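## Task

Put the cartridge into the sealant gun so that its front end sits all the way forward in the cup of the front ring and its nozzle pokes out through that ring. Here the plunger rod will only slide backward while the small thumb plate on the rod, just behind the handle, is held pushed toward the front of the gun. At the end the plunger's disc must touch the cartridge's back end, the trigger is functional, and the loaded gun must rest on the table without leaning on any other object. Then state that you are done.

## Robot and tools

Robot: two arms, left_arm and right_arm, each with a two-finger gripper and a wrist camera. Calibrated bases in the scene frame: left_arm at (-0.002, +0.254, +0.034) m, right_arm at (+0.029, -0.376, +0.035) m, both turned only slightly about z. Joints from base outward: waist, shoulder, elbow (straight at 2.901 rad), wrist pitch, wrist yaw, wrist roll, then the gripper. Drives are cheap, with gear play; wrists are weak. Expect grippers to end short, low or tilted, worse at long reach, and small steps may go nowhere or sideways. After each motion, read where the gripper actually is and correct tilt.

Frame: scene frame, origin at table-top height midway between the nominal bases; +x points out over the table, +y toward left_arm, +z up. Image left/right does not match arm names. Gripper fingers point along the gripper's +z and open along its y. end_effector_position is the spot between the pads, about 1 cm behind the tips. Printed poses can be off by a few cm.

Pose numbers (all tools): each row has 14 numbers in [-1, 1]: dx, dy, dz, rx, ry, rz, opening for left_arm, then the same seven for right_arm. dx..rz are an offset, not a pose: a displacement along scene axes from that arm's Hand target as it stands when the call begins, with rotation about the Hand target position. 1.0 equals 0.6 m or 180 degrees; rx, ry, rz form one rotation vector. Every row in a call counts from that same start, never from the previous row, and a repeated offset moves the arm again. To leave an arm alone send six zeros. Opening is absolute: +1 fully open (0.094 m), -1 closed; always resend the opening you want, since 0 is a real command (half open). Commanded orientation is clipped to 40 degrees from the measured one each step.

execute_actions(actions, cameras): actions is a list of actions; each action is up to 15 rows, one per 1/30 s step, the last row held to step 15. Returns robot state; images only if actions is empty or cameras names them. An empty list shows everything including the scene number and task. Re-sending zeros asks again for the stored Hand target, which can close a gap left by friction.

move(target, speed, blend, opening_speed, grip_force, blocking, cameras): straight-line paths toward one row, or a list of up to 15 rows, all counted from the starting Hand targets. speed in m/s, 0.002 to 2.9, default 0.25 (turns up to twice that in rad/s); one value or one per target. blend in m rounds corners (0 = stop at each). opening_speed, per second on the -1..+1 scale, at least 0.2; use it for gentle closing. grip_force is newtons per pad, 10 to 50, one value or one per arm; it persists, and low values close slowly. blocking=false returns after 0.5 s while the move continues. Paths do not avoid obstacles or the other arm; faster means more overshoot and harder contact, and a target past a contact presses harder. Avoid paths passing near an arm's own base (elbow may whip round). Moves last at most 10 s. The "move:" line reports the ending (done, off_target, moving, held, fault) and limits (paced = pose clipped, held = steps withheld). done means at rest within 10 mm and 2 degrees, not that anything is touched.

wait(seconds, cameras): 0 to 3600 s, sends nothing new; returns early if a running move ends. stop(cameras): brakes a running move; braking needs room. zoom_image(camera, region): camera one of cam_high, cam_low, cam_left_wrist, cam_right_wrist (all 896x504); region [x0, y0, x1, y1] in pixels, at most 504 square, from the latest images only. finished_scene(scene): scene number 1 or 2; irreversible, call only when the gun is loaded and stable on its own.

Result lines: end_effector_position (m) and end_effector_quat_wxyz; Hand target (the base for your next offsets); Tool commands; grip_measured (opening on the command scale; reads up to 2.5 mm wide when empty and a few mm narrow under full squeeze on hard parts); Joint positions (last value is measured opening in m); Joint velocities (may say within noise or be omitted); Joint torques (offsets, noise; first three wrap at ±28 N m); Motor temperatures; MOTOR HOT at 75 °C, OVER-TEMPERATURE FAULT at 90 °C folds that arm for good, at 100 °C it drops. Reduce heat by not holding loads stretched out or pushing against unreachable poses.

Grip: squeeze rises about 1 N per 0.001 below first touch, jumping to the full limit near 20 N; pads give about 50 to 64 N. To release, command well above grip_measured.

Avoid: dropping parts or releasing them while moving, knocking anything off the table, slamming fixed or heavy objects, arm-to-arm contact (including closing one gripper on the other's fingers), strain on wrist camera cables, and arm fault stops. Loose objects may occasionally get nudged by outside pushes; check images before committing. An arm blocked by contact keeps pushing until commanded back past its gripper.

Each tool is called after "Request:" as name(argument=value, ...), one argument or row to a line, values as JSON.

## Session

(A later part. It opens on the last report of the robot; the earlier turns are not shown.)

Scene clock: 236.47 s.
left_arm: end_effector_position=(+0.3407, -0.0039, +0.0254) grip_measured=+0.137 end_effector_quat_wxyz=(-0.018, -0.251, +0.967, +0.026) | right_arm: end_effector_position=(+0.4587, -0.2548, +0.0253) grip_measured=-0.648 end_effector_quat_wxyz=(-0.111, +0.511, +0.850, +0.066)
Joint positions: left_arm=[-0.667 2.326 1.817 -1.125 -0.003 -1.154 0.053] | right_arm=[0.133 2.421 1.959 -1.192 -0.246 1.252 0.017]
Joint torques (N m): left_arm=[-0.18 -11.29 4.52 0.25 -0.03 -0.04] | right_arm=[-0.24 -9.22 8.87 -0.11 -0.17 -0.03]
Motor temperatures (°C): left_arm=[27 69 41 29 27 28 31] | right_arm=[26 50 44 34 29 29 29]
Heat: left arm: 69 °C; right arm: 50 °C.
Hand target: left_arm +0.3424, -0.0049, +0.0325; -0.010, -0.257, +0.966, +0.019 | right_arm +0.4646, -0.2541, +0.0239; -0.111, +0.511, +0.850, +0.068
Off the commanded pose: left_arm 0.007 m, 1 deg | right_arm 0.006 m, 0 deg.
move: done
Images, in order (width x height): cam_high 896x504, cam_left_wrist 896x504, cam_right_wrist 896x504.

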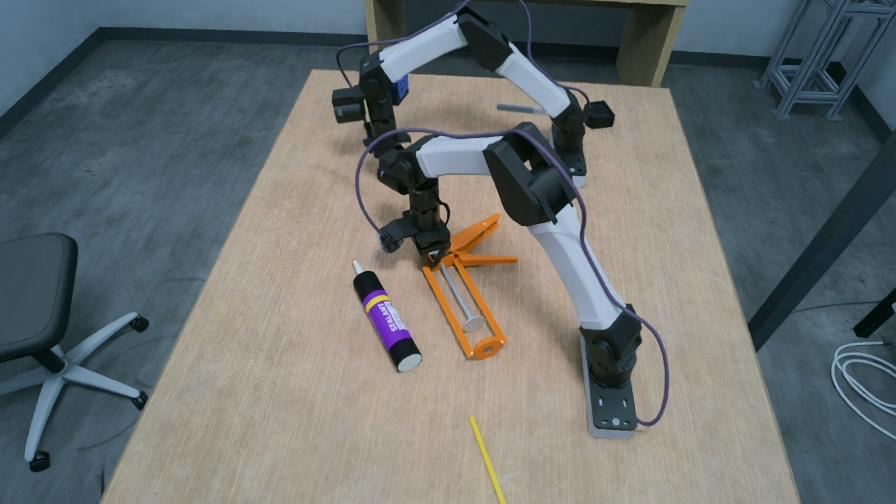

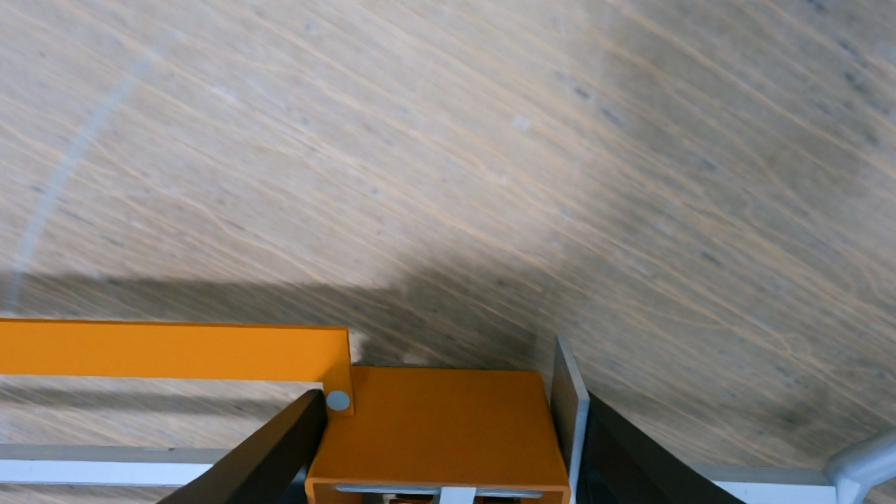

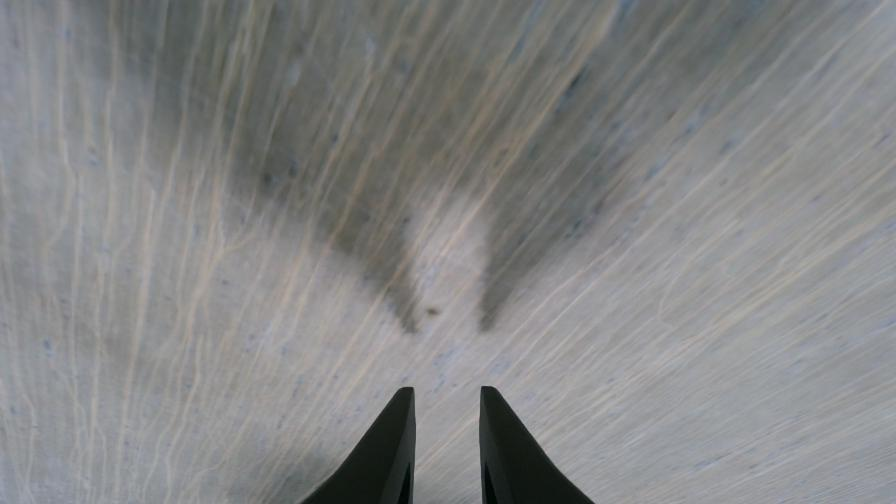

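Request:
move(
  target=[
    [0,0,0,0,0,0,0,0,0,0.06,0,0,0,-1],
    [0,0,0,0,0,0,0,-0.139,0.25,0.06,0,0,0,-1],
  ],
  blend=[0.02,0],
  cameras=["cam_right_wrist"],
)

Scene clock: 251.23 s.
left_arm: end_effector_position=(+0.3407, -0.0039, +0.0254) grip_measured=+0.137 end_effector_quat_wxyz=(-0.018, -0.251, +0.967, +0.026) | right_arm: end_effector_position=(+0.3753, -0.1091, +0.0352) grip_measured=-0.975 end_effector_quat_wxyz=(-0.123, +0.507, +0.853, +0.035)
Joint positions: left_arm=[-0.667 2.326 1.817 -1.125 -0.003 -1.154 0.053] | right_arm=[0.51 2.336 1.85 -1.136 -0.252 1.623 0.001]
Joint torques (N m): left_arm=[-0.2 -11.28 4.55 0.24 -0.03 -0.04] | right_arm=[-0.59 -15.62 4.52 0.17 -0.24 0.14]
Motor temperatures (°C): left_arm=[27 71 41 29 27 28 31] | right_arm=[26 52 45 33 29 29 29]
Heat: left arm: 71 °C; right arm: 52 °C.
Hand target: left_arm +0.3424, -0.0049, +0.0325; -0.010, -0.257, +0.966, +0.019 | right_arm +0.3809, -0.1043, +0.0597; -0.113, +0.510, +0.850, +0.067
Off the commanded pose: left_arm 0.007 m, 1 deg | right_arm 0.026 m, 4 deg.
move: held (right_arm; a check stopped the path); blend cut to 0.018 m at target 1; limits=held
pose unreachable (right arm): on one or more control steps of this call, first in action 0 (counted from 0), this arm could not follow its commanded pose, so it was not sent that pose on those steps. It may still have moved: this result reports where it is.
cause: moving toward the commanded pose would bring a part of the arm too close to another arm (this arm's wrist (the part past joint 4) and the left arm's wrist (the part past joint 4), where that arm would come to rest).

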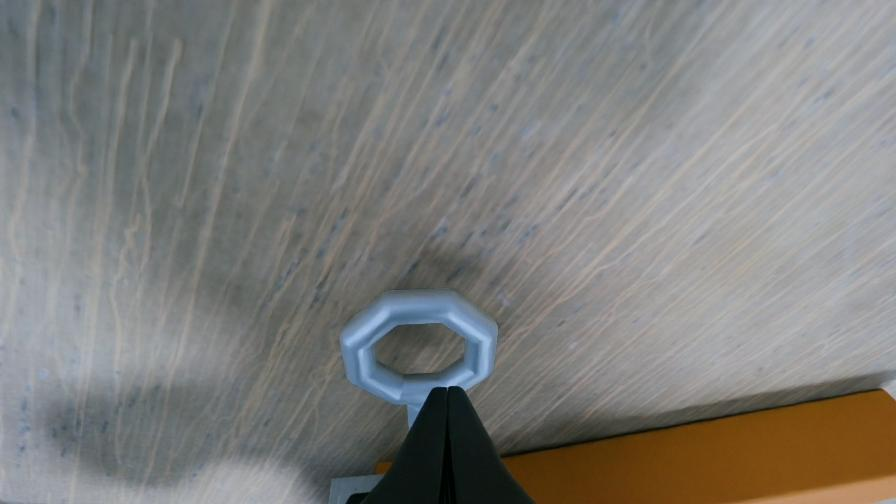

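Request:
move(
  target=[
    [0,0,0,0,0,0,0,0.012,-0.017,-0.02,0,0,0,-1],
  ],
  cameras=["cam_right_wrist"],
)

Scene clock: 265.33 s.
left_arm: end_effector_position=(+0.3407, -0.0039, +0.0254) grip_measured=+0.137 end_effector_quat_wxyz=(-0.018, -0.251, +0.967, +0.026) | right_arm: end_effector_position=(+0.3834, -0.1182, +0.0302) grip_measured=-0.975 end_effector_quat_wxyz=(-0.120, +0.513, +0.849, +0.042)
Joint positions: left_arm=[-0.667 2.326 1.817 -1.125 -0.003 -1.154 0.053] | right_arm=[0.483 2.336 1.831 -1.107 -0.252 1.611 0.001]
Joint torques (N m): left_arm=[-0.18 -11.28 4.49 0.25 -0.03 -0.04] | right_arm=[-0.16 -14.3 4.44 0.23 -0.25 -0.04]
Motor temperatures (°C): left_arm=[27 72 41 29 27 28 31] | right_arm=[26 57 44 33 29 29 30]
Heat: left arm: 72 °C; right arm: 57 °C.
Hand target: left_arm +0.3424, -0.0049, +0.0325; -0.010, -0.257, +0.966, +0.019 | right_arm +0.3881, -0.1145, +0.0477; -0.113, +0.510, +0.850, +0.067
Off the commanded pose: left_arm 0.007 m, 1 deg | right_arm 0.019 m, 3 deg.
move: off_target (right_arm)

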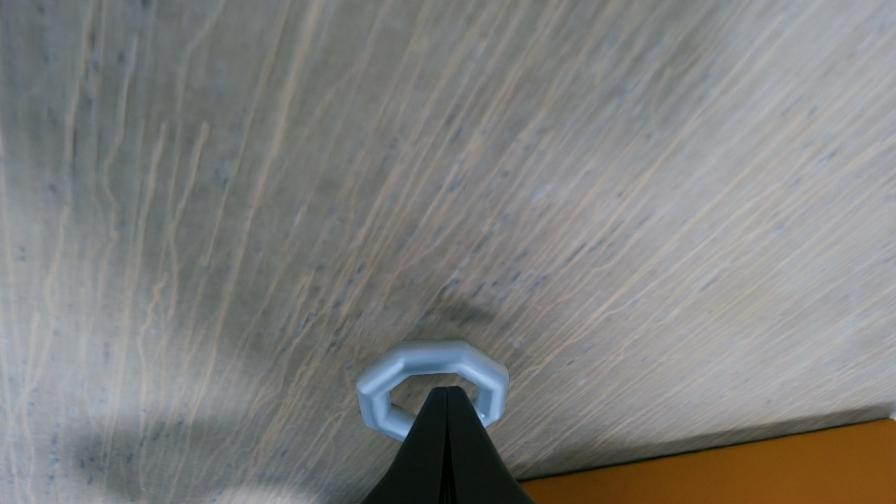

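Request:
move(
  target=[
    [0,0,0,0,0,0,0,0.009,-0.005,-0.0,0,0,0,-1],
    [0,0,0,0,0,0,0,0.009,-0.005,-0.055,0,0,0,-1],
  ],
  speed=0.1,
  cameras=["cam_right_wrist"],
)

Scene clock: 276.00 s.
left_arm: end_effector_position=(+0.3407, -0.0039, +0.0254) grip_measured=+0.136 end_effector_quat_wxyz=(-0.018, -0.252, +0.967, +0.026) | right_arm: end_effector_position=(+0.3897, -0.1208, +0.0231) grip_measured=-0.975 end_effector_quat_wxyz=(-0.119, +0.513, +0.848, +0.057)
Joint positions: left_arm=[-0.667 2.326 1.817 -1.125 -0.003 -1.156 0.053] | right_arm=[0.466 2.335 1.797 -1.051 -0.264 1.598 0.001]
Joint torques (N m): left_arm=[-0.16 -11.3 4.52 0.24 -0.03 -0.03] | right_arm=[-0.36 -10.07 3.44 0.65 -0.23 -0.03]
Motor temperatures (°C): left_arm=[27 72 41 29 27 28 32] | right_arm=[26 60 43 33 29 29 30]
Heat: left arm: 72 °C; right arm: 60 °C.
Hand target: left_arm +0.3424, -0.0049, +0.0325; -0.010, -0.257, +0.966, +0.019 | right_arm +0.3935, -0.1175, +0.0147; -0.113, +0.510, +0.850, +0.067
Off the commanded pose: left_arm 0.007 m, 1 deg | right_arm 0.010 m, 1 deg.
move: done

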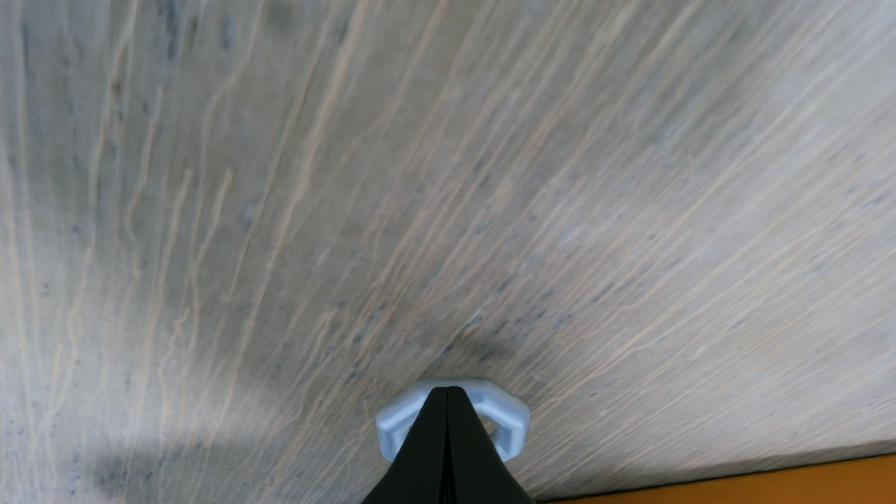

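Request:
move(
  target=[
    [0,0,0,0,0,0,0,0,0,0.03,0,0,0,-1],
    [0,0,0,0,0,0,0,-0.01,0.022,0.03,0,0,0,-1],
    [0,0,0,0,0,0,0,-0.01,0.022,-0.008,0,0,0,-1],
  ],
  speed=0.1,
  cameras=["cam_right_wrist"],
)

Scene clock: 282.73 s.
left_arm: end_effector_position=(+0.3402, -0.0007, +0.0256) grip_measured=+0.136 end_effector_quat_wxyz=(-0.020, -0.259, +0.965, +0.030) | right_arm: end_effector_position=(+0.3901, -0.1168, +0.0222) grip_measured=-0.975 end_effector_quat_wxyz=(-0.113, +0.515, +0.848, +0.059)
Joint positions: left_arm=[-0.662 2.326 1.817 -1.134 -0.005 -1.165 0.053] | right_arm=[0.476 2.335 1.795 -1.037 -0.255 1.615 0.001]
Joint torques (N m): left_arm=[-0.2 -11.32 4.48 0.32 -0.03 0] | right_arm=[1.42 -9.33 3.25 0.74 -0.22 0.14]
Motor temperatures (°C): left_arm=[27 73 41 29 27 28 32] | right_arm=[26 59 43 33 29 29 31]
Heat: left arm: 73 °C; right arm: 59 °C.
Hand target: left_arm +0.3424, -0.0049, +0.0325; -0.010, -0.257, +0.966, +0.019 | right_arm +0.3875, -0.1043, +0.0099; -0.113, +0.510, +0.850, +0.067
Off the commanded pose: left_arm 0.008 m, 2 deg | right_arm 0.018 m, 1 deg.
move: off_target (right_arm)

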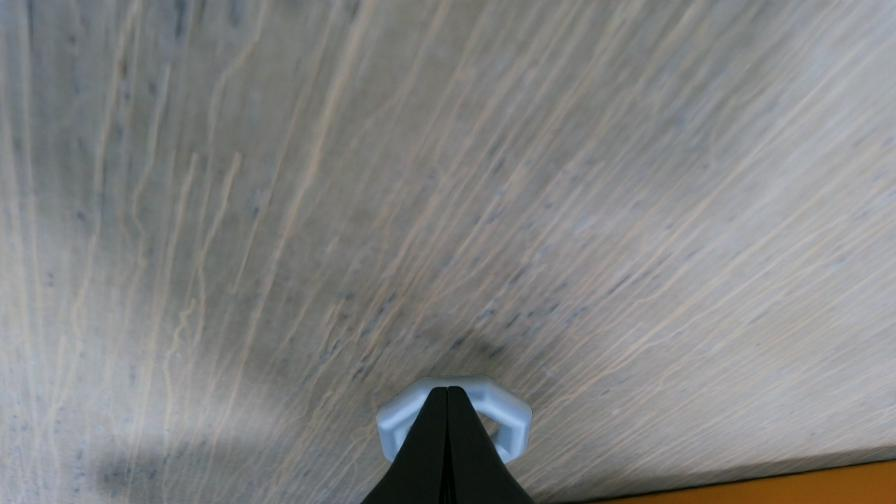

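Request:
move(
  target=[
    [0,0,0,0,0,0,0,0.005,-0.01,0.06,0,0,0,-1],
    [0,0,0,0,0,0,0,-0.012,0.013,0.065,0,0,0,-1],
  ],
  speed=0.15,
  cameras=["cam_right_wrist"],
)

Scene clock: 290.80 s.
left_arm: end_effector_position=(+0.3404, -0.0011, +0.0255) grip_measured=+0.136 end_effector_quat_wxyz=(-0.021, -0.256, +0.966, +0.029) | right_arm: end_effector_position=(+0.3802, -0.1164, +0.0248) grip_measured=-0.975 end_effector_quat_wxyz=(-0.122, +0.513, +0.849, +0.042)
Joint positions: left_arm=[-0.662 2.326 1.817 -1.133 -0.003 -1.159 0.053] | right_arm=[0.489 2.336 1.808 -1.084 -0.255 1.618 0.001]
Joint torques (N m): left_arm=[-0.21 -11.26 4.48 0.31 -0.03 0.01] | right_arm=[-0.47 -10.91 5.75 0.08 -0.2 0]
Motor temperatures (°C): left_arm=[27 74 41 29 27 28 32] | right_arm=[26 58 43 33 29 29 31]
Heat: left arm: 74 °C; right arm: 58 °C.
Hand target: left_arm +0.3424, -0.0049, +0.0325; -0.010, -0.257, +0.966, +0.019 | right_arm +0.3822, -0.1143, +0.0284; -0.120, +0.513, +0.848, +0.048 (not the last commanded pose)
Off the commanded pose: left_arm 0.008 m, 2 deg | right_arm 0.031 m, 3 deg.
move: held (right_arm; a check stopped the path); limits=held
pose unreachable (right arm): on one or more control steps of this call, first in action 0 (counted from 0), this arm could not follow its commanded pose, so it was not sent that pose on those steps. It may still have moved: this result reports where it is.
cause: moving toward the commanded pose would bring a part of the arm too close to another arm (this arm's wrist (the part past joint 4) and the left arm's wrist (the part past joint 4), 16 mm apart when this arm was first held).

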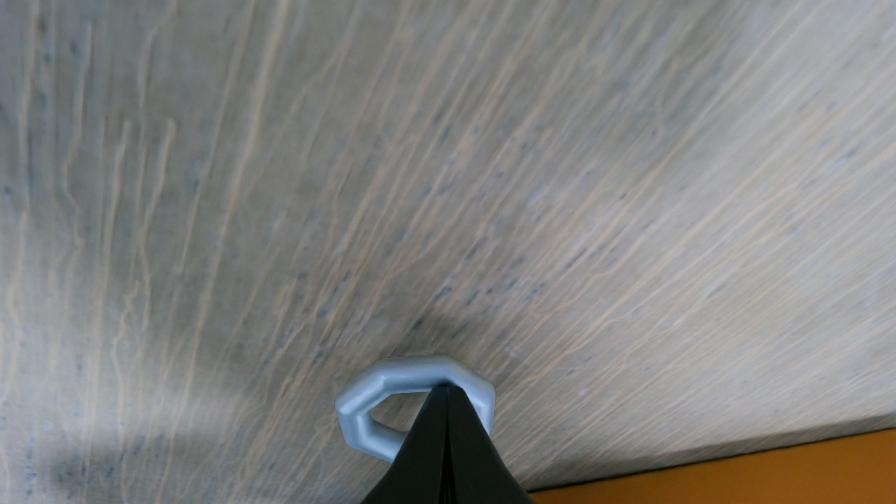

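Request:
move(
  target=[
    [0,0,0,0,0,0,0,0.007,0.009,-0.0,0,0,0,-1],
    [0,0,0,0,0,0,0,0.007,0.009,-0.028,0,0,0,-1],
  ],
  speed=0.1,
  cameras=["cam_right_wrist"],
)

Scene clock: 296.70 s.
left_arm: end_effector_position=(+0.3404, -0.0011, +0.0255) grip_measured=+0.136 end_effector_quat_wxyz=(-0.021, -0.256, +0.966, +0.029) | right_arm: end_effector_position=(+0.3834, -0.1145, +0.0274) grip_measured=-0.975 end_effector_quat_wxyz=(-0.119, +0.513, +0.849, +0.046)
Joint positions: left_arm=[-0.662 2.326 1.817 -1.133 -0.003 -1.159 0.053] | right_arm=[0.489 2.338 1.821 -1.086 -0.255 1.618 0.001]
Joint torques (N m): left_arm=[-0.24 -11.26 4.52 0.31 -0.03 0] | right_arm=[-0.32 -11.08 5.89 0.08 -0.2 -0.02]
Motor temperatures (°C): left_arm=[27 74 41 29 27 28 32] | right_arm=[26 59 43 32 29 29 31]
Heat: left arm: 74 °C; right arm: 59 °C.
Hand target: left_arm +0.3424, -0.0049, +0.0325; -0.010, -0.257, +0.966, +0.019 | right_arm +0.3845, -0.1110, +0.0307; -0.118, +0.511, +0.850, +0.053 (not the last commanded pose)
Off the commanded pose: left_arm 0.008 m, 2 deg | right_arm 0.017 m, 0 deg.
move: held (right_arm; a check stopped the path); limits=held
pose unreachable (right arm): on one or more control steps of this call, first in action 0 (counted from 0), this arm could not follow its commanded pose, so it was not sent that pose on those steps. It may still have moved: this result reports where it is.
cause: moving toward the commanded pose would bring a part of the arm too close to another arm (this arm's wrist (the part past joint 4) and the left arm's wrist (the part past joint 4), at the place that arm is still heading or pushing toward).

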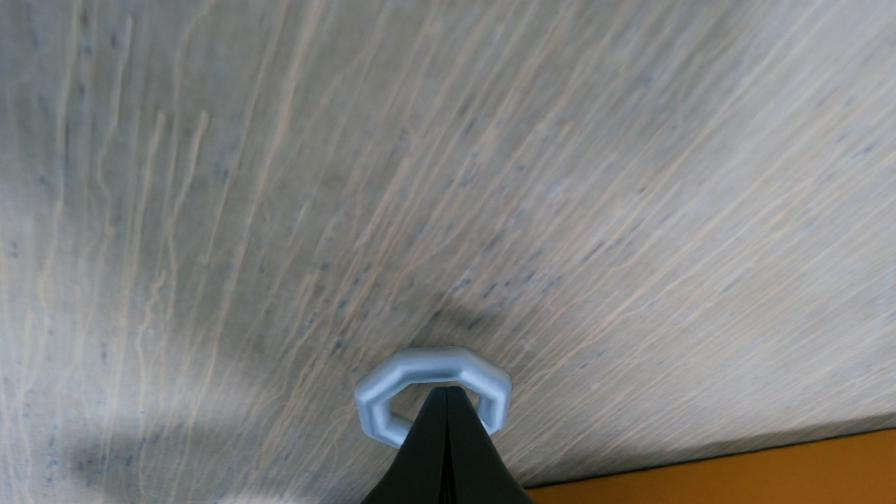

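Request:
move(
  target=[
    [0,0,0,0,0,0,0,0.004,0.003,-0.038,0,0,0,-1],
  ],
  speed=0.1,
  cameras=["cam_right_wrist"],
)

Scene clock: 300.70 s.
left_arm: end_effector_position=(+0.3404, -0.0011, +0.0255) grip_measured=+0.136 end_effector_quat_wxyz=(-0.021, -0.256, +0.966, +0.029) | right_arm: end_effector_position=(+0.3868, -0.1125, +0.0269) grip_measured=-0.975 end_effector_quat_wxyz=(-0.115, +0.512, +0.850, +0.054)
Joint positions: left_arm=[-0.662 2.326 1.817 -1.133 -0.003 -1.159 0.053] | right_arm=[0.489 2.338 1.82 -1.067 -0.255 1.618 0.001]
Joint torques (N m): left_arm=[-0.2 -11.3 4.49 0.32 -0.04 0] | right_arm=[-0.27 -11.04 5.94 0.1 -0.19 0]
Motor temperatures (°C): left_arm=[27 74 41 29 27 28 32] | right_arm=[26 61 43 32 29 29 31]
Heat: left arm: 74 °C; right arm: 61 °C.
Hand target: left_arm +0.3424, -0.0049, +0.0325; -0.010, -0.257, +0.966, +0.019 | right_arm +0.3876, -0.1092, +0.0301; -0.114, +0.511, +0.850, +0.059 (not the last commanded pose)
Off the commanded pose: left_arm 0.008 m, 2 deg | right_arm 0.019 m, 0 deg.
move: held (right_arm; a check stopped the path); limits=held
pose unreachable (right arm): on one or more control steps of this call, first in action 0 (counted from 0), this arm could not follow its commanded pose, so it was not sent that pose on those steps. It may still have moved: this result reports where it is.
cause: moving toward the commanded pose would bring a part of the arm too close to another arm (this arm's wrist (the part past joint 4) and the left arm's wrist (the part past joint 4), at the place that arm is still heading or pushing toward).

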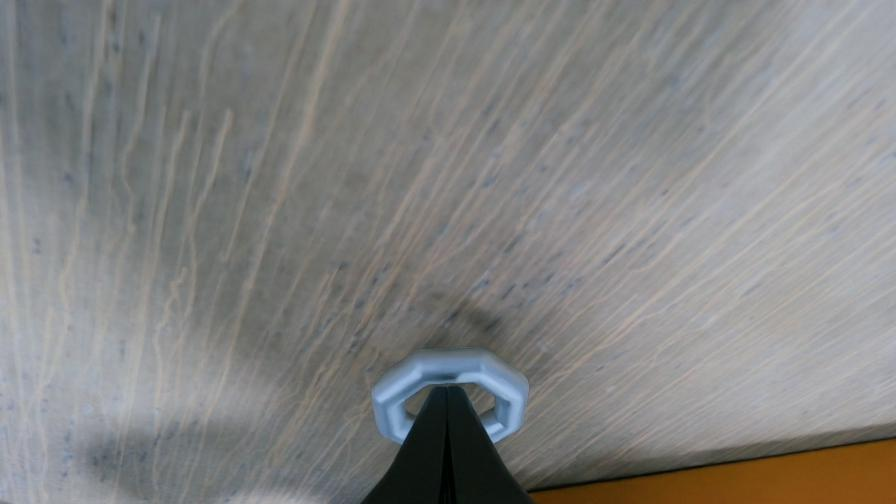

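Request:
move(
  target=[
    [0,0,0,0,0,0,0,0.001,-0.003,-0.03,0.03,0.016,0,-1],
  ],
  speed=0.1,
  cameras=["cam_right_wrist"],
)

Scene clock: 305.07 s.
left_arm: end_effector_position=(+0.3404, -0.0011, +0.0255) grip_measured=+0.136 end_effector_quat_wxyz=(-0.021, -0.256, +0.966, +0.029) | right_arm: end_effector_position=(+0.3869, -0.1091, +0.0240) grip_measured=-0.975 end_effector_quat_wxyz=(-0.151, +0.502, +0.847, +0.086)
Joint positions: left_arm=[-0.662 2.326 1.817 -1.133 -0.003 -1.159 0.053] | right_arm=[0.46 2.338 1.788 -1.024 -0.35 1.577 0.001]
Joint torques (N m): left_arm=[-0.21 -11.29 4.51 0.31 -0.03 0] | right_arm=[-0.64 -8.73 4.51 0.38 -0.32 -0.06]
Motor temperatures (°C): left_arm=[27 74 41 29 27 28 32] | right_arm=[26 62 43 32 29 29 31]
Heat: left arm: 74 °C; right arm: 62 °C.
Hand target: left_arm +0.3424, -0.0049, +0.0325; -0.010, -0.257, +0.966, +0.019 | right_arm +0.3882, -0.1110, +0.0121; -0.160, +0.506, +0.843, +0.086
Off the commanded pose: left_arm 0.008 m, 2 deg | right_arm 0.012 m, 1 deg.
move: off_target (right_arm)

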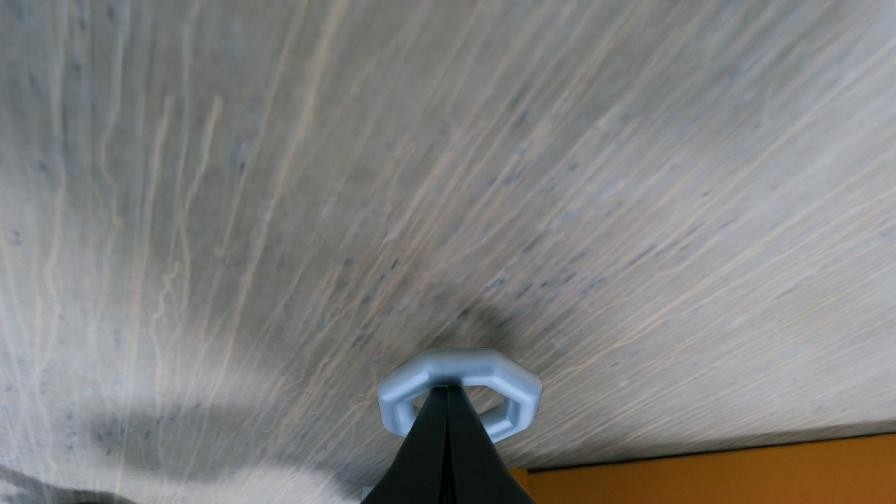

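Request:
move(
  target=[
    [0,0,0,0,0,0,0,0,0,0.03,0,0,0,-1],
    [0,0,0,0,0,0,0,-0.008,0.011,0.02,0,0,0,-1],
    [0,0,0,0,0,0,0,-0.008,0.011,-0.015,0,0,0,-1],
  ],
  speed=0.1,
  cameras=["cam_right_wrist"],
)

Scene clock: 312.07 s.
left_arm: end_effector_position=(+0.3404, -0.0011, +0.0255) grip_measured=+0.136 end_effector_quat_wxyz=(-0.021, -0.256, +0.966, +0.029) | right_arm: end_effector_position=(+0.3818, -0.1042, +0.0159) grip_measured=-0.975 end_effector_quat_wxyz=(-0.157, +0.499, +0.848, +0.088)
Joint positions: left_arm=[-0.662 2.326 1.817 -1.133 -0.003 -1.159 0.053] | right_arm=[0.47 2.344 1.761 -0.992 -0.362 1.58 0.001]
Joint torques (N m): left_arm=[-0.24 -11.3 4.49 0.31 -0.02 0] | right_arm=[-0.12 -8.59 4.4 0.43 -0.24 0.11]
Motor temperatures (°C): left_arm=[27 75 41 29 27 28 32] | right_arm=[26 62 43 32 29 29 31]
Heat: left arm: 75 °C; right arm: 62 °C. Fold the left arm in close to its base, or ease its load, before you think long.
Hand target: left_arm +0.3424, -0.0049, +0.0325; -0.010, -0.257, +0.966, +0.019 | right_arm +0.3834, -0.1044, +0.0031; -0.160, +0.506, +0.843, +0.086
Off the commanded pose: left_arm 0.008 m, 2 deg | right_arm 0.013 m, 1 deg.
MOTOR HOT: joint 2 (shoulder) of the left arm reports 75 °C; the controller's stop level is 90 °C. To cool a motor, set the load down, stop pushing, or move to a pose that needs little force.
move: off_target (right_arm)

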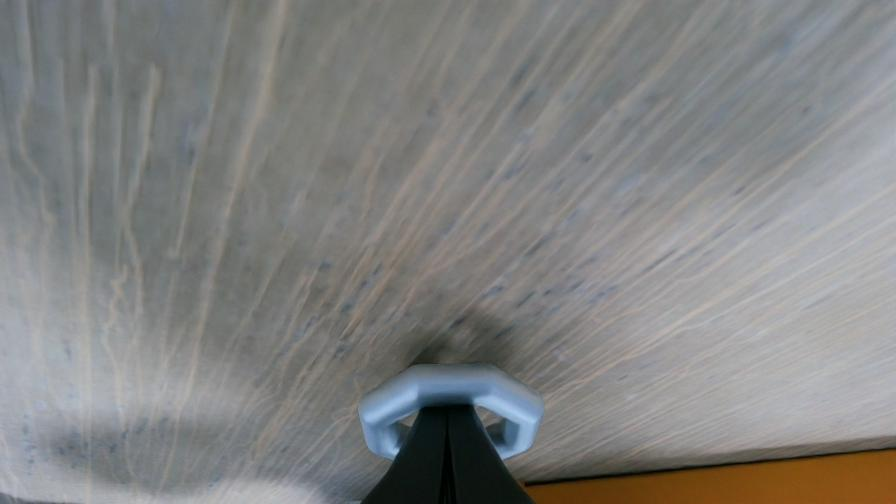

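Request:
move(
  target=[
    [0,0,0,0,0,0,0,0.065,-0.122,0.005,0,0,0,-1],
    [0,0,0,0,0,0,0,0.124,-0.243,0.005,0,0,0,-1],
  ],
  speed=0.1,
  blend=[0.01,0],
  cameras=["cam_high","cam_right_wrist"],
)

Request:
zoom_image(
  camera="cam_high",
  region=[350, 130, 530, 380],
)

Scene clock: 319.07 s.
left_arm: end_effector_position=(+0.3407, -0.0045, +0.0254) grip_measured=+0.135 end_effector_quat_wxyz=(-0.016, -0.253, +0.967, +0.027) | right_arm: end_effector_position=(+0.4526, -0.2485, +0.0094) grip_measured=-0.975 end_effector_quat_wxyz=(-0.165, +0.507, +0.841, +0.093)
Joint positions: left_arm=[-0.67 2.326 1.817 -1.123 -0.008 -1.16 0.053] | right_arm=[0.108 2.479 1.972 -1.204 -0.355 1.215 0.001]
Joint torques (N m): left_arm=[-0.21 -11.28 4.52 0.23 -0.03 0] | right_arm=[0.17 -9.37 8.68 -0.2 -0.04 -0.06]
Motor temperatures (°C): left_arm=[27 75 41 29 27 28 32] | right_arm=[26 61 43 32 29 29 31]
Heat: left arm: 75 °C; right arm: 61 °C. Fold the left arm in close to its base, or ease its load, before you think long.
Hand target: left_arm +0.3424, -0.0049, +0.0325; -0.010, -0.257, +0.966, +0.019 | right_arm +0.4578, -0.2502, +0.0061; -0.160, +0.506, +0.843, +0.086
Off the commanded pose: left_arm 0.007 m, 1 deg | right_arm 0.006 m, 1 deg.
MOTOR HOT: still on. Joint 2 (shoulder) of the left arm reports 75 °C.
move: done

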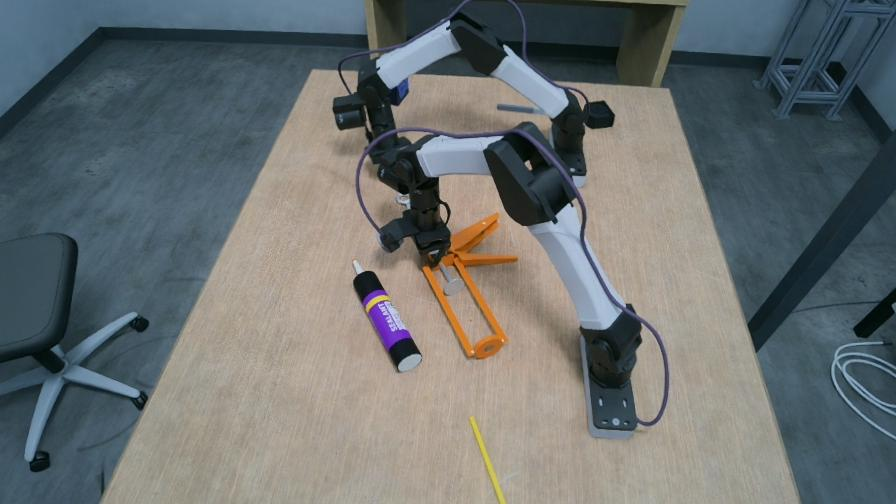

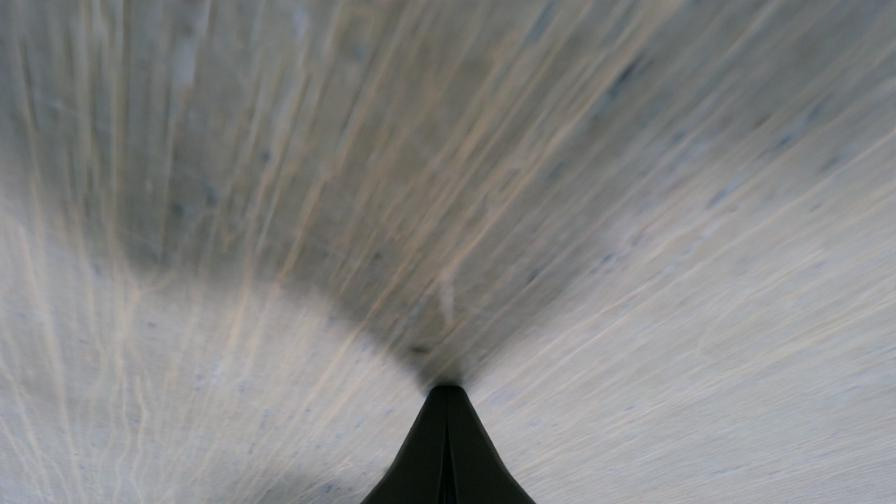

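Scaled by 2.016 from the camera's image (finer frame: 1280x720).

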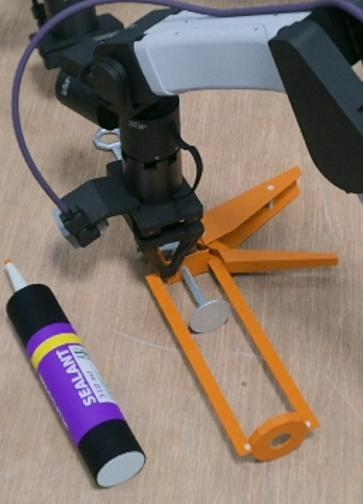

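Request:
move(
  target=[0,0,0,0,0,0,0,0.0,-0.03,0.13,0,0,0,-1],
  cameras=["cam_right_wrist"],
)

Scene clock: 326.13 s.
left_arm: end_effector_position=(+0.3407, -0.0045, +0.0254) grip_measured=+0.135 end_effector_quat_wxyz=(-0.016, -0.253, +0.967, +0.027) | right_arm: end_effector_position=(+0.4495, -0.2656, +0.0612) grip_measured=-0.975 end_effector_quat_wxyz=(-0.185, +0.509, +0.837, +0.075)
Joint positions: left_arm=[-0.67 2.326 1.817 -1.123 -0.008 -1.16 0.053] | right_arm=[0.073 2.479 2.171 -1.471 -0.347 1.175 0.001]
Joint torques (N m): left_arm=[-0.21 -11.29 4.51 0.23 -0.02 0] | right_arm=[-0.14 -14.27 8.79 -0.39 -0.05 -0.03]
Motor temperatures (°C): left_arm=[27 76 41 29 27 28 32] | right_arm=[26 63 43 32 29 29 31]
Heat: left arm: 76 °C; right arm: 63 °C. Fold the left arm in close to its base, or ease its load, before you think long.
Hand target: left_arm +0.3424, -0.0049, +0.0325; -0.010, -0.257, +0.966, +0.019 | right_arm +0.4578, -0.2682, +0.0841; -0.160, +0.506, +0.843, +0.086
Off the commanded pose: left_arm 0.007 m, 1 deg | right_arm 0.025 m, 3 deg.
MOTOR HOT: still on. Joint 2 (shoulder) of the left arm reports 76 °C.
move: off_target (right_arm)

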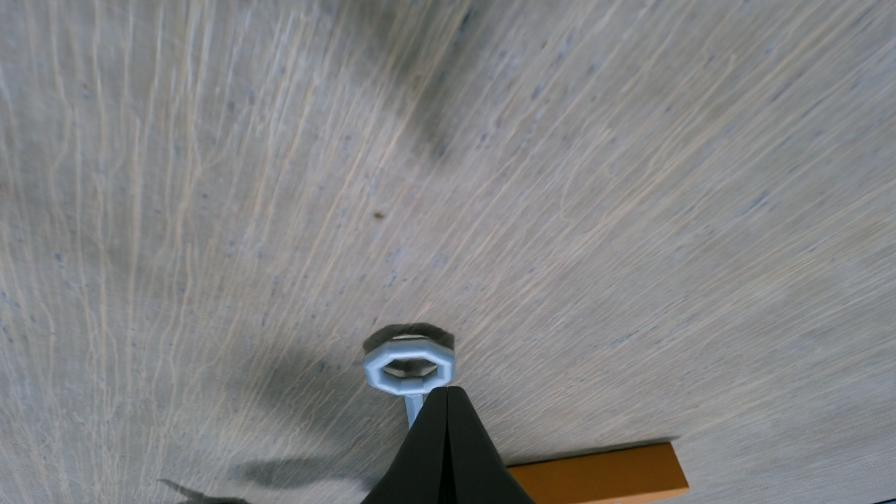

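Request:
move(
  target=[
    [0,0,0,0,0,0,0,-0.047,0.113,-0.015,0,0,0,-1],
    [0,0,0,0,0,0,0,-0.047,0.115,-0.132,0,0,0,-1],
  ],
  speed=0.15,
  cameras=["cam_right_wrist"],
)

Scene clock: 342.07 s.
left_arm: end_effector_position=(+0.3399, -0.0037, +0.0255) grip_measured=+0.134 end_effector_quat_wxyz=(-0.015, -0.254, +0.967, +0.030) | right_arm: end_effector_position=(+0.4207, -0.2018, +0.0156) grip_measured=-0.975 end_effector_quat_wxyz=(-0.179, +0.505, +0.841, +0.075)
Joint positions: left_arm=[-0.671 2.326 1.817 -1.128 -0.013 -1.165 0.053] | right_arm=[0.226 2.413 1.873 -1.175 -0.364 1.328 0.001]
Joint torques (N m): left_arm=[-0.13 -11.29 4.49 0.27 -0.03 0.01] | right_arm=[-0.23 -10.26 2.96 0.67 -0.19 0.11]
Motor temperatures (°C): left_arm=[27 77 41 29 27 28 32] | right_arm=[26 71 43 32 29 29 32]
Heat: left arm: 77 °C; right arm: 71 °C. Fold the left arm in close to its base, or ease its load, before you think long.
Hand target: left_arm +0.3424, -0.0049, +0.0325; -0.010, -0.257, +0.966, +0.019 | right_arm +0.4296, -0.1992, +0.0049; -0.160, +0.506, +0.843, +0.086
Off the commanded pose: left_arm 0.008 m, 1 deg | right_arm 0.014 m, 3 deg.
MOTOR HOT: still on. Joint 2 (shoulder) of the left arm reports 77 °C.
move: off_target (right_arm)

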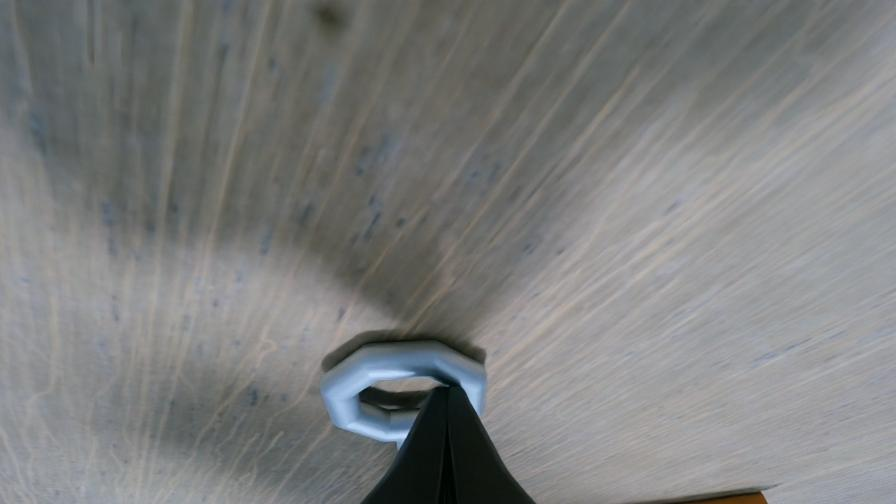

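Request:
move(
  target=[
    [0,0,0,0,0,0,0,0,0,0.045,0,0,0,-1],
    [0,0,0,0,0,0,0,0.014,0.009,0.04,0,0,0,-1],
    [0,0,0,0,0,0,0,0.014,0.009,-0.01,0,0,0,-1],
  ],
  speed=0.15,
  cameras=["cam_right_wrist"],
)

Scene clock: 348.77 s.
left_arm: end_effector_position=(+0.3403, -0.0032, +0.0255) grip_measured=+0.133 end_effector_quat_wxyz=(-0.019, -0.253, +0.967, +0.027) | right_arm: end_effector_position=(+0.4381, -0.1948, +0.0164) grip_measured=-0.975 end_effector_quat_wxyz=(-0.160, +0.502, +0.845, +0.095)
Joint positions: left_arm=[-0.667 2.326 1.817 -1.128 -0.005 -1.159 0.053] | right_arm=[0.231 2.433 1.919 -1.143 -0.364 1.334 0.001]
Joint torques (N m): left_arm=[-0.13 -11.28 4.52 0.26 -0.03 0.01] | right_arm=[0.2 -8.55 4.26 0.32 -0.19 0.15]
Motor temperatures (°C): left_arm=[27 77 41 29 27 28 32] | right_arm=[26 69 43 32 29 29 32]
Heat: left arm: 77 °C; right arm: 69 °C. Fold the left arm in close to its base, or ease its load, before you think long.
Hand target: left_arm +0.3424, -0.0049, +0.0325; -0.010, -0.257, +0.966, +0.019 | right_arm +0.4380, -0.1938, -0.0011; -0.160, +0.506, +0.843, +0.086
Off the commanded pose: left_arm 0.008 m, 1 deg | right_arm 0.017 m, 1 deg.
MOTOR HOT: still on. Joint 2 (shoulder) of the left arm reports 77 °C.
move: off_target (right_arm)

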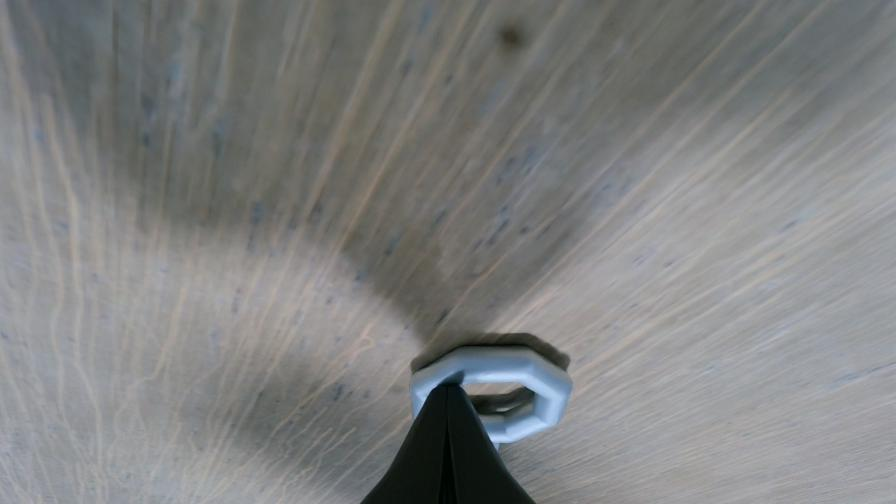

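Request:
move(
  target=[
    [0,0,0,0,0,0,0,0,0,0.055,0,0,0,-1],
    [0,0,0,0,0,0,0,-0.015,0.001,0.05,0,0,0,-1],
    [0,0,0,0,0,0,0,-0.015,0.001,-0.002,0,0,0,-1],
  ],
  speed=0.15,
  cameras=["cam_right_wrist"],
)

Scene clock: 356.93 s.
left_arm: end_effector_position=(+0.3405, -0.0029, +0.0255) grip_measured=+0.133 end_effector_quat_wxyz=(-0.019, -0.254, +0.967, +0.027) | right_arm: end_effector_position=(+0.4243, -0.1937, +0.0079) grip_measured=-0.975 end_effector_quat_wxyz=(-0.181, +0.505, +0.839, +0.087)
Joint positions: left_arm=[-0.665 2.326 1.817 -1.128 -0.003 -1.159 0.053] | right_arm=[0.234 2.432 1.872 -1.136 -0.385 1.341 0.001]
Joint torques (N m): left_arm=[-0.14 -11.3 4.48 0.27 -0.04 0] | right_arm=[0.27 -10.89 2.7 0.54 -0.02 0.1]
Motor temperatures (°C): left_arm=[27 78 41 29 27 28 32] | right_arm=[26 67 43 32 29 29 32]
Heat: left arm: 78 °C; right arm: 67 °C. Fold the left arm in close to its base, or ease its load, before you think long.
Hand target: left_arm +0.3424, -0.0049, +0.0325; -0.010, -0.257, +0.966, +0.019 | right_arm +0.4290, -0.1932, -0.0023; -0.160, +0.506, +0.843, +0.086
Off the commanded pose: left_arm 0.008 m, 1 deg | right_arm 0.011 m, 2 deg.
MOTOR HOT: still on. Joint 2 (shoulder) of the left arm reports 78 °C.
move: off_target (right_arm)

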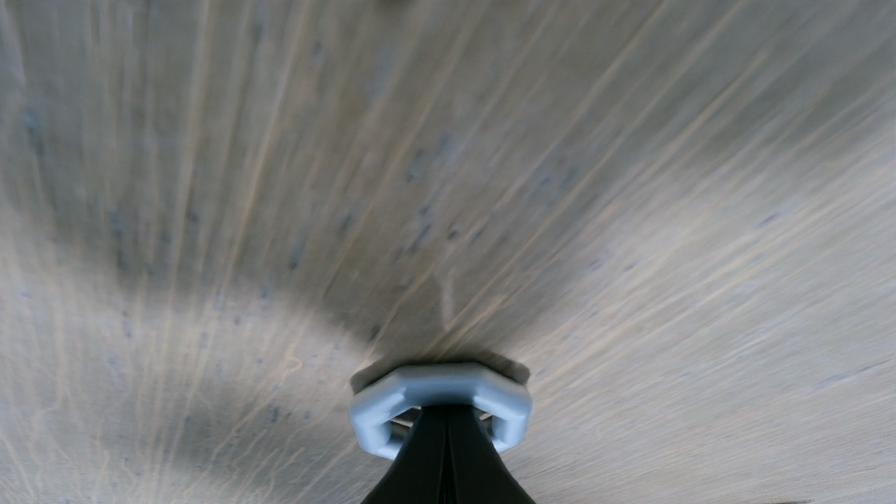

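Request:
move(
  target=[0,0,0,0,0,0,0,0.065,-0.124,0,0,0,0,-1],
  speed=0.08,
  cameras=["cam_high","cam_right_wrist"],
)

Request:
zoom_image(
  camera="cam_high",
  region=[350, 130, 530, 380],
)

Scene clock: 362.20 s.
left_arm: end_effector_position=(+0.3400, -0.0054, +0.0254) grip_measured=+0.133 end_effector_quat_wxyz=(-0.017, -0.254, +0.967, +0.026) | right_arm: end_effector_position=(+0.4635, -0.2665, +0.0088) grip_measured=-0.975 end_effector_quat_wxyz=(-0.167, +0.509, +0.838, +0.099)
Joint positions: left_arm=[-0.671 2.326 1.817 -1.123 -0.005 -1.165 0.053] | right_arm=[0.062 2.519 2.041 -1.244 -0.361 1.173 0.001]
Joint torques (N m): left_arm=[-0.05 -11.3 4.52 0.22 -0.04 0.02] | right_arm=[0.44 -8.72 8.05 -0.09 0.06 -0.07]
Motor temperatures (°C): left_arm=[27 78 41 29 27 28 33] | right_arm=[26 66 43 32 29 29 32]
Heat: left arm: 78 °C; right arm: 66 °C. Fold the left arm in close to its base, or ease its load, before you think long.
Hand target: left_arm +0.3424, -0.0049, +0.0325; -0.010, -0.257, +0.966, +0.019 | right_arm +0.4680, -0.2676, -0.0023; -0.160, +0.506, +0.843, +0.086
Off the commanded pose: left_arm 0.008 m, 1 deg | right_arm 0.012 m, 2 deg.
MOTOR HOT: still on. Joint 2 (shoulder) of the left arm reports 78 °C.
move: off_target (right_arm)

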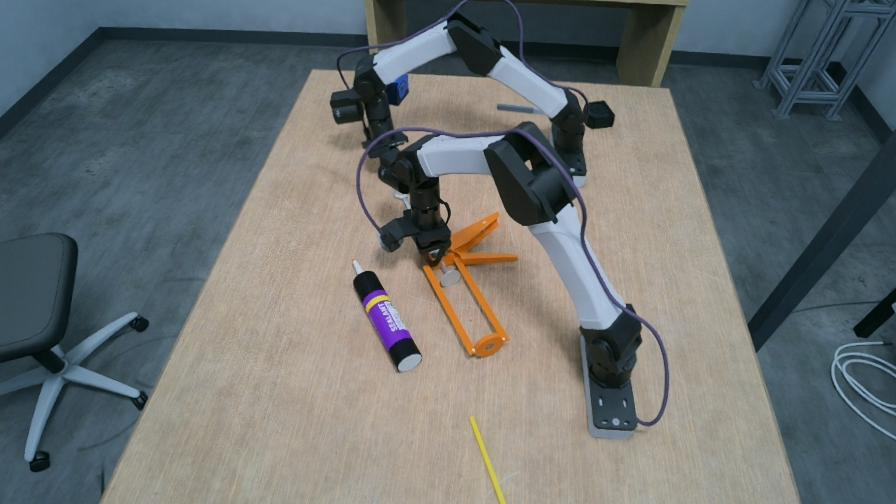

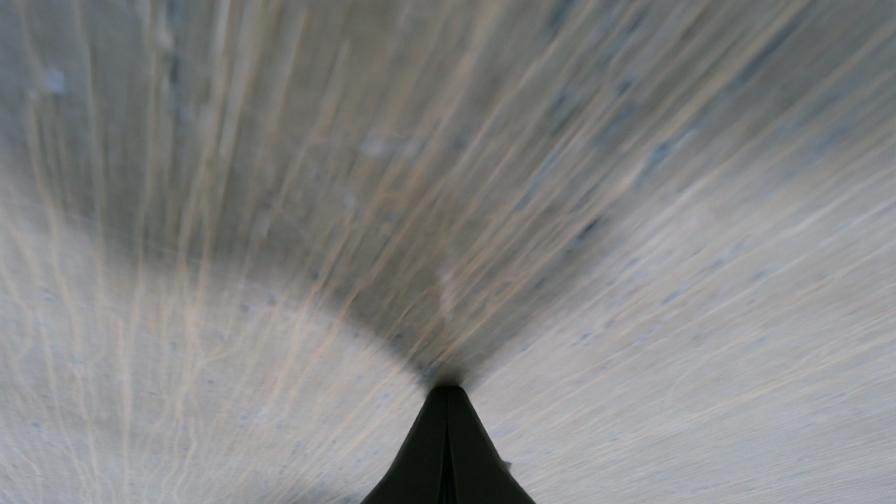

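Scaled by 2.016 from the camera's image (finer frame: 1280x720).

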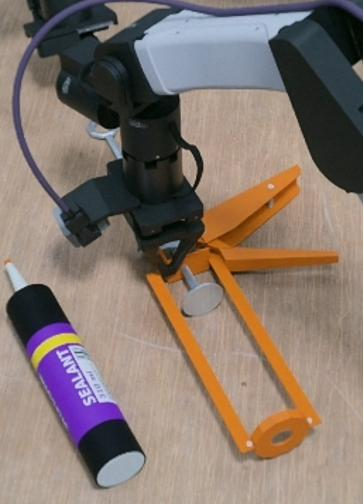

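Request:
move(
  target=[
    [0,0,0,0,0,0,0,0,0,0.015,0,0,0,0.4],
    [0,0,0,0,0,0,0,-0.055,0.102,0.015,0,0,0,0.4],
  ],
  speed=0.15,
  cameras=["cam_right_wrist"],
)

Scene clock: 373.30 s.
left_arm: end_effector_position=(+0.3400, -0.0054, +0.0254) grip_measured=+0.133 end_effector_quat_wxyz=(-0.017, -0.254, +0.967, +0.026) | right_arm: end_effector_position=(+0.4394, -0.2075, +0.0088) grip_measured=+0.398 end_effector_quat_wxyz=(-0.163, +0.501, +0.845, +0.094)
Joint positions: left_arm=[-0.671 2.326 1.817 -1.123 -0.005 -1.165 0.053] | right_arm=[0.202 2.445 1.909 -1.138 -0.366 1.301 0.066]
Joint torques (N m): left_arm=[-0.03 -11.28 4.49 0.23 -0.03 0.02] | right_arm=[0.38 -12.04 2.74 0.09 -0.14 0.19]
Motor temperatures (°C): left_arm=[27 79 41 29 27 28 33] | right_arm=[26 65 43 31 29 29 32]
Heat: left arm: 79 °C; right arm: 65 °C. Fold the left arm in close to its base, or ease its load, before you think long.
Hand target: left_arm +0.3424, -0.0049, +0.0325; -0.010, -0.257, +0.966, +0.019 | right_arm +0.4350, -0.2064, +0.0067; -0.160, +0.506, +0.843, +0.086
Off the commanded pose: left_arm 0.008 m, 1 deg | right_arm 0.005 m, 1 deg.
MOTOR HOT: still on. Joint 2 (shoulder) of the left arm reports 79 °C.
move: done

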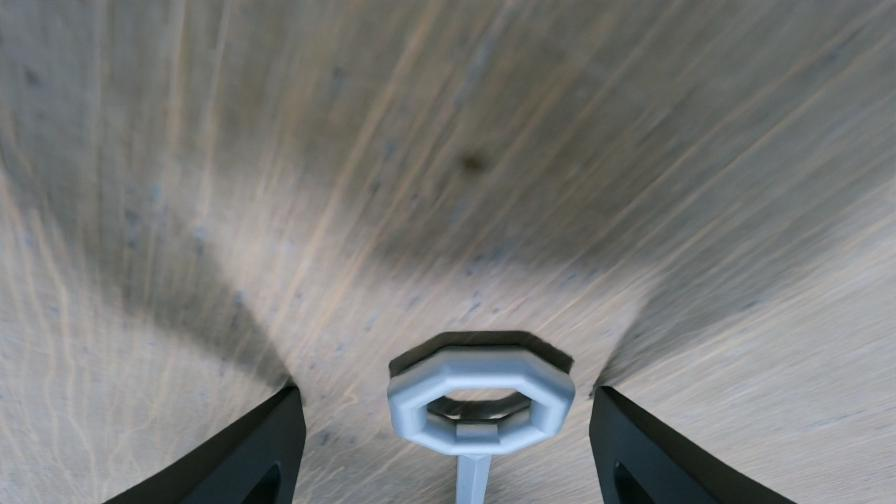

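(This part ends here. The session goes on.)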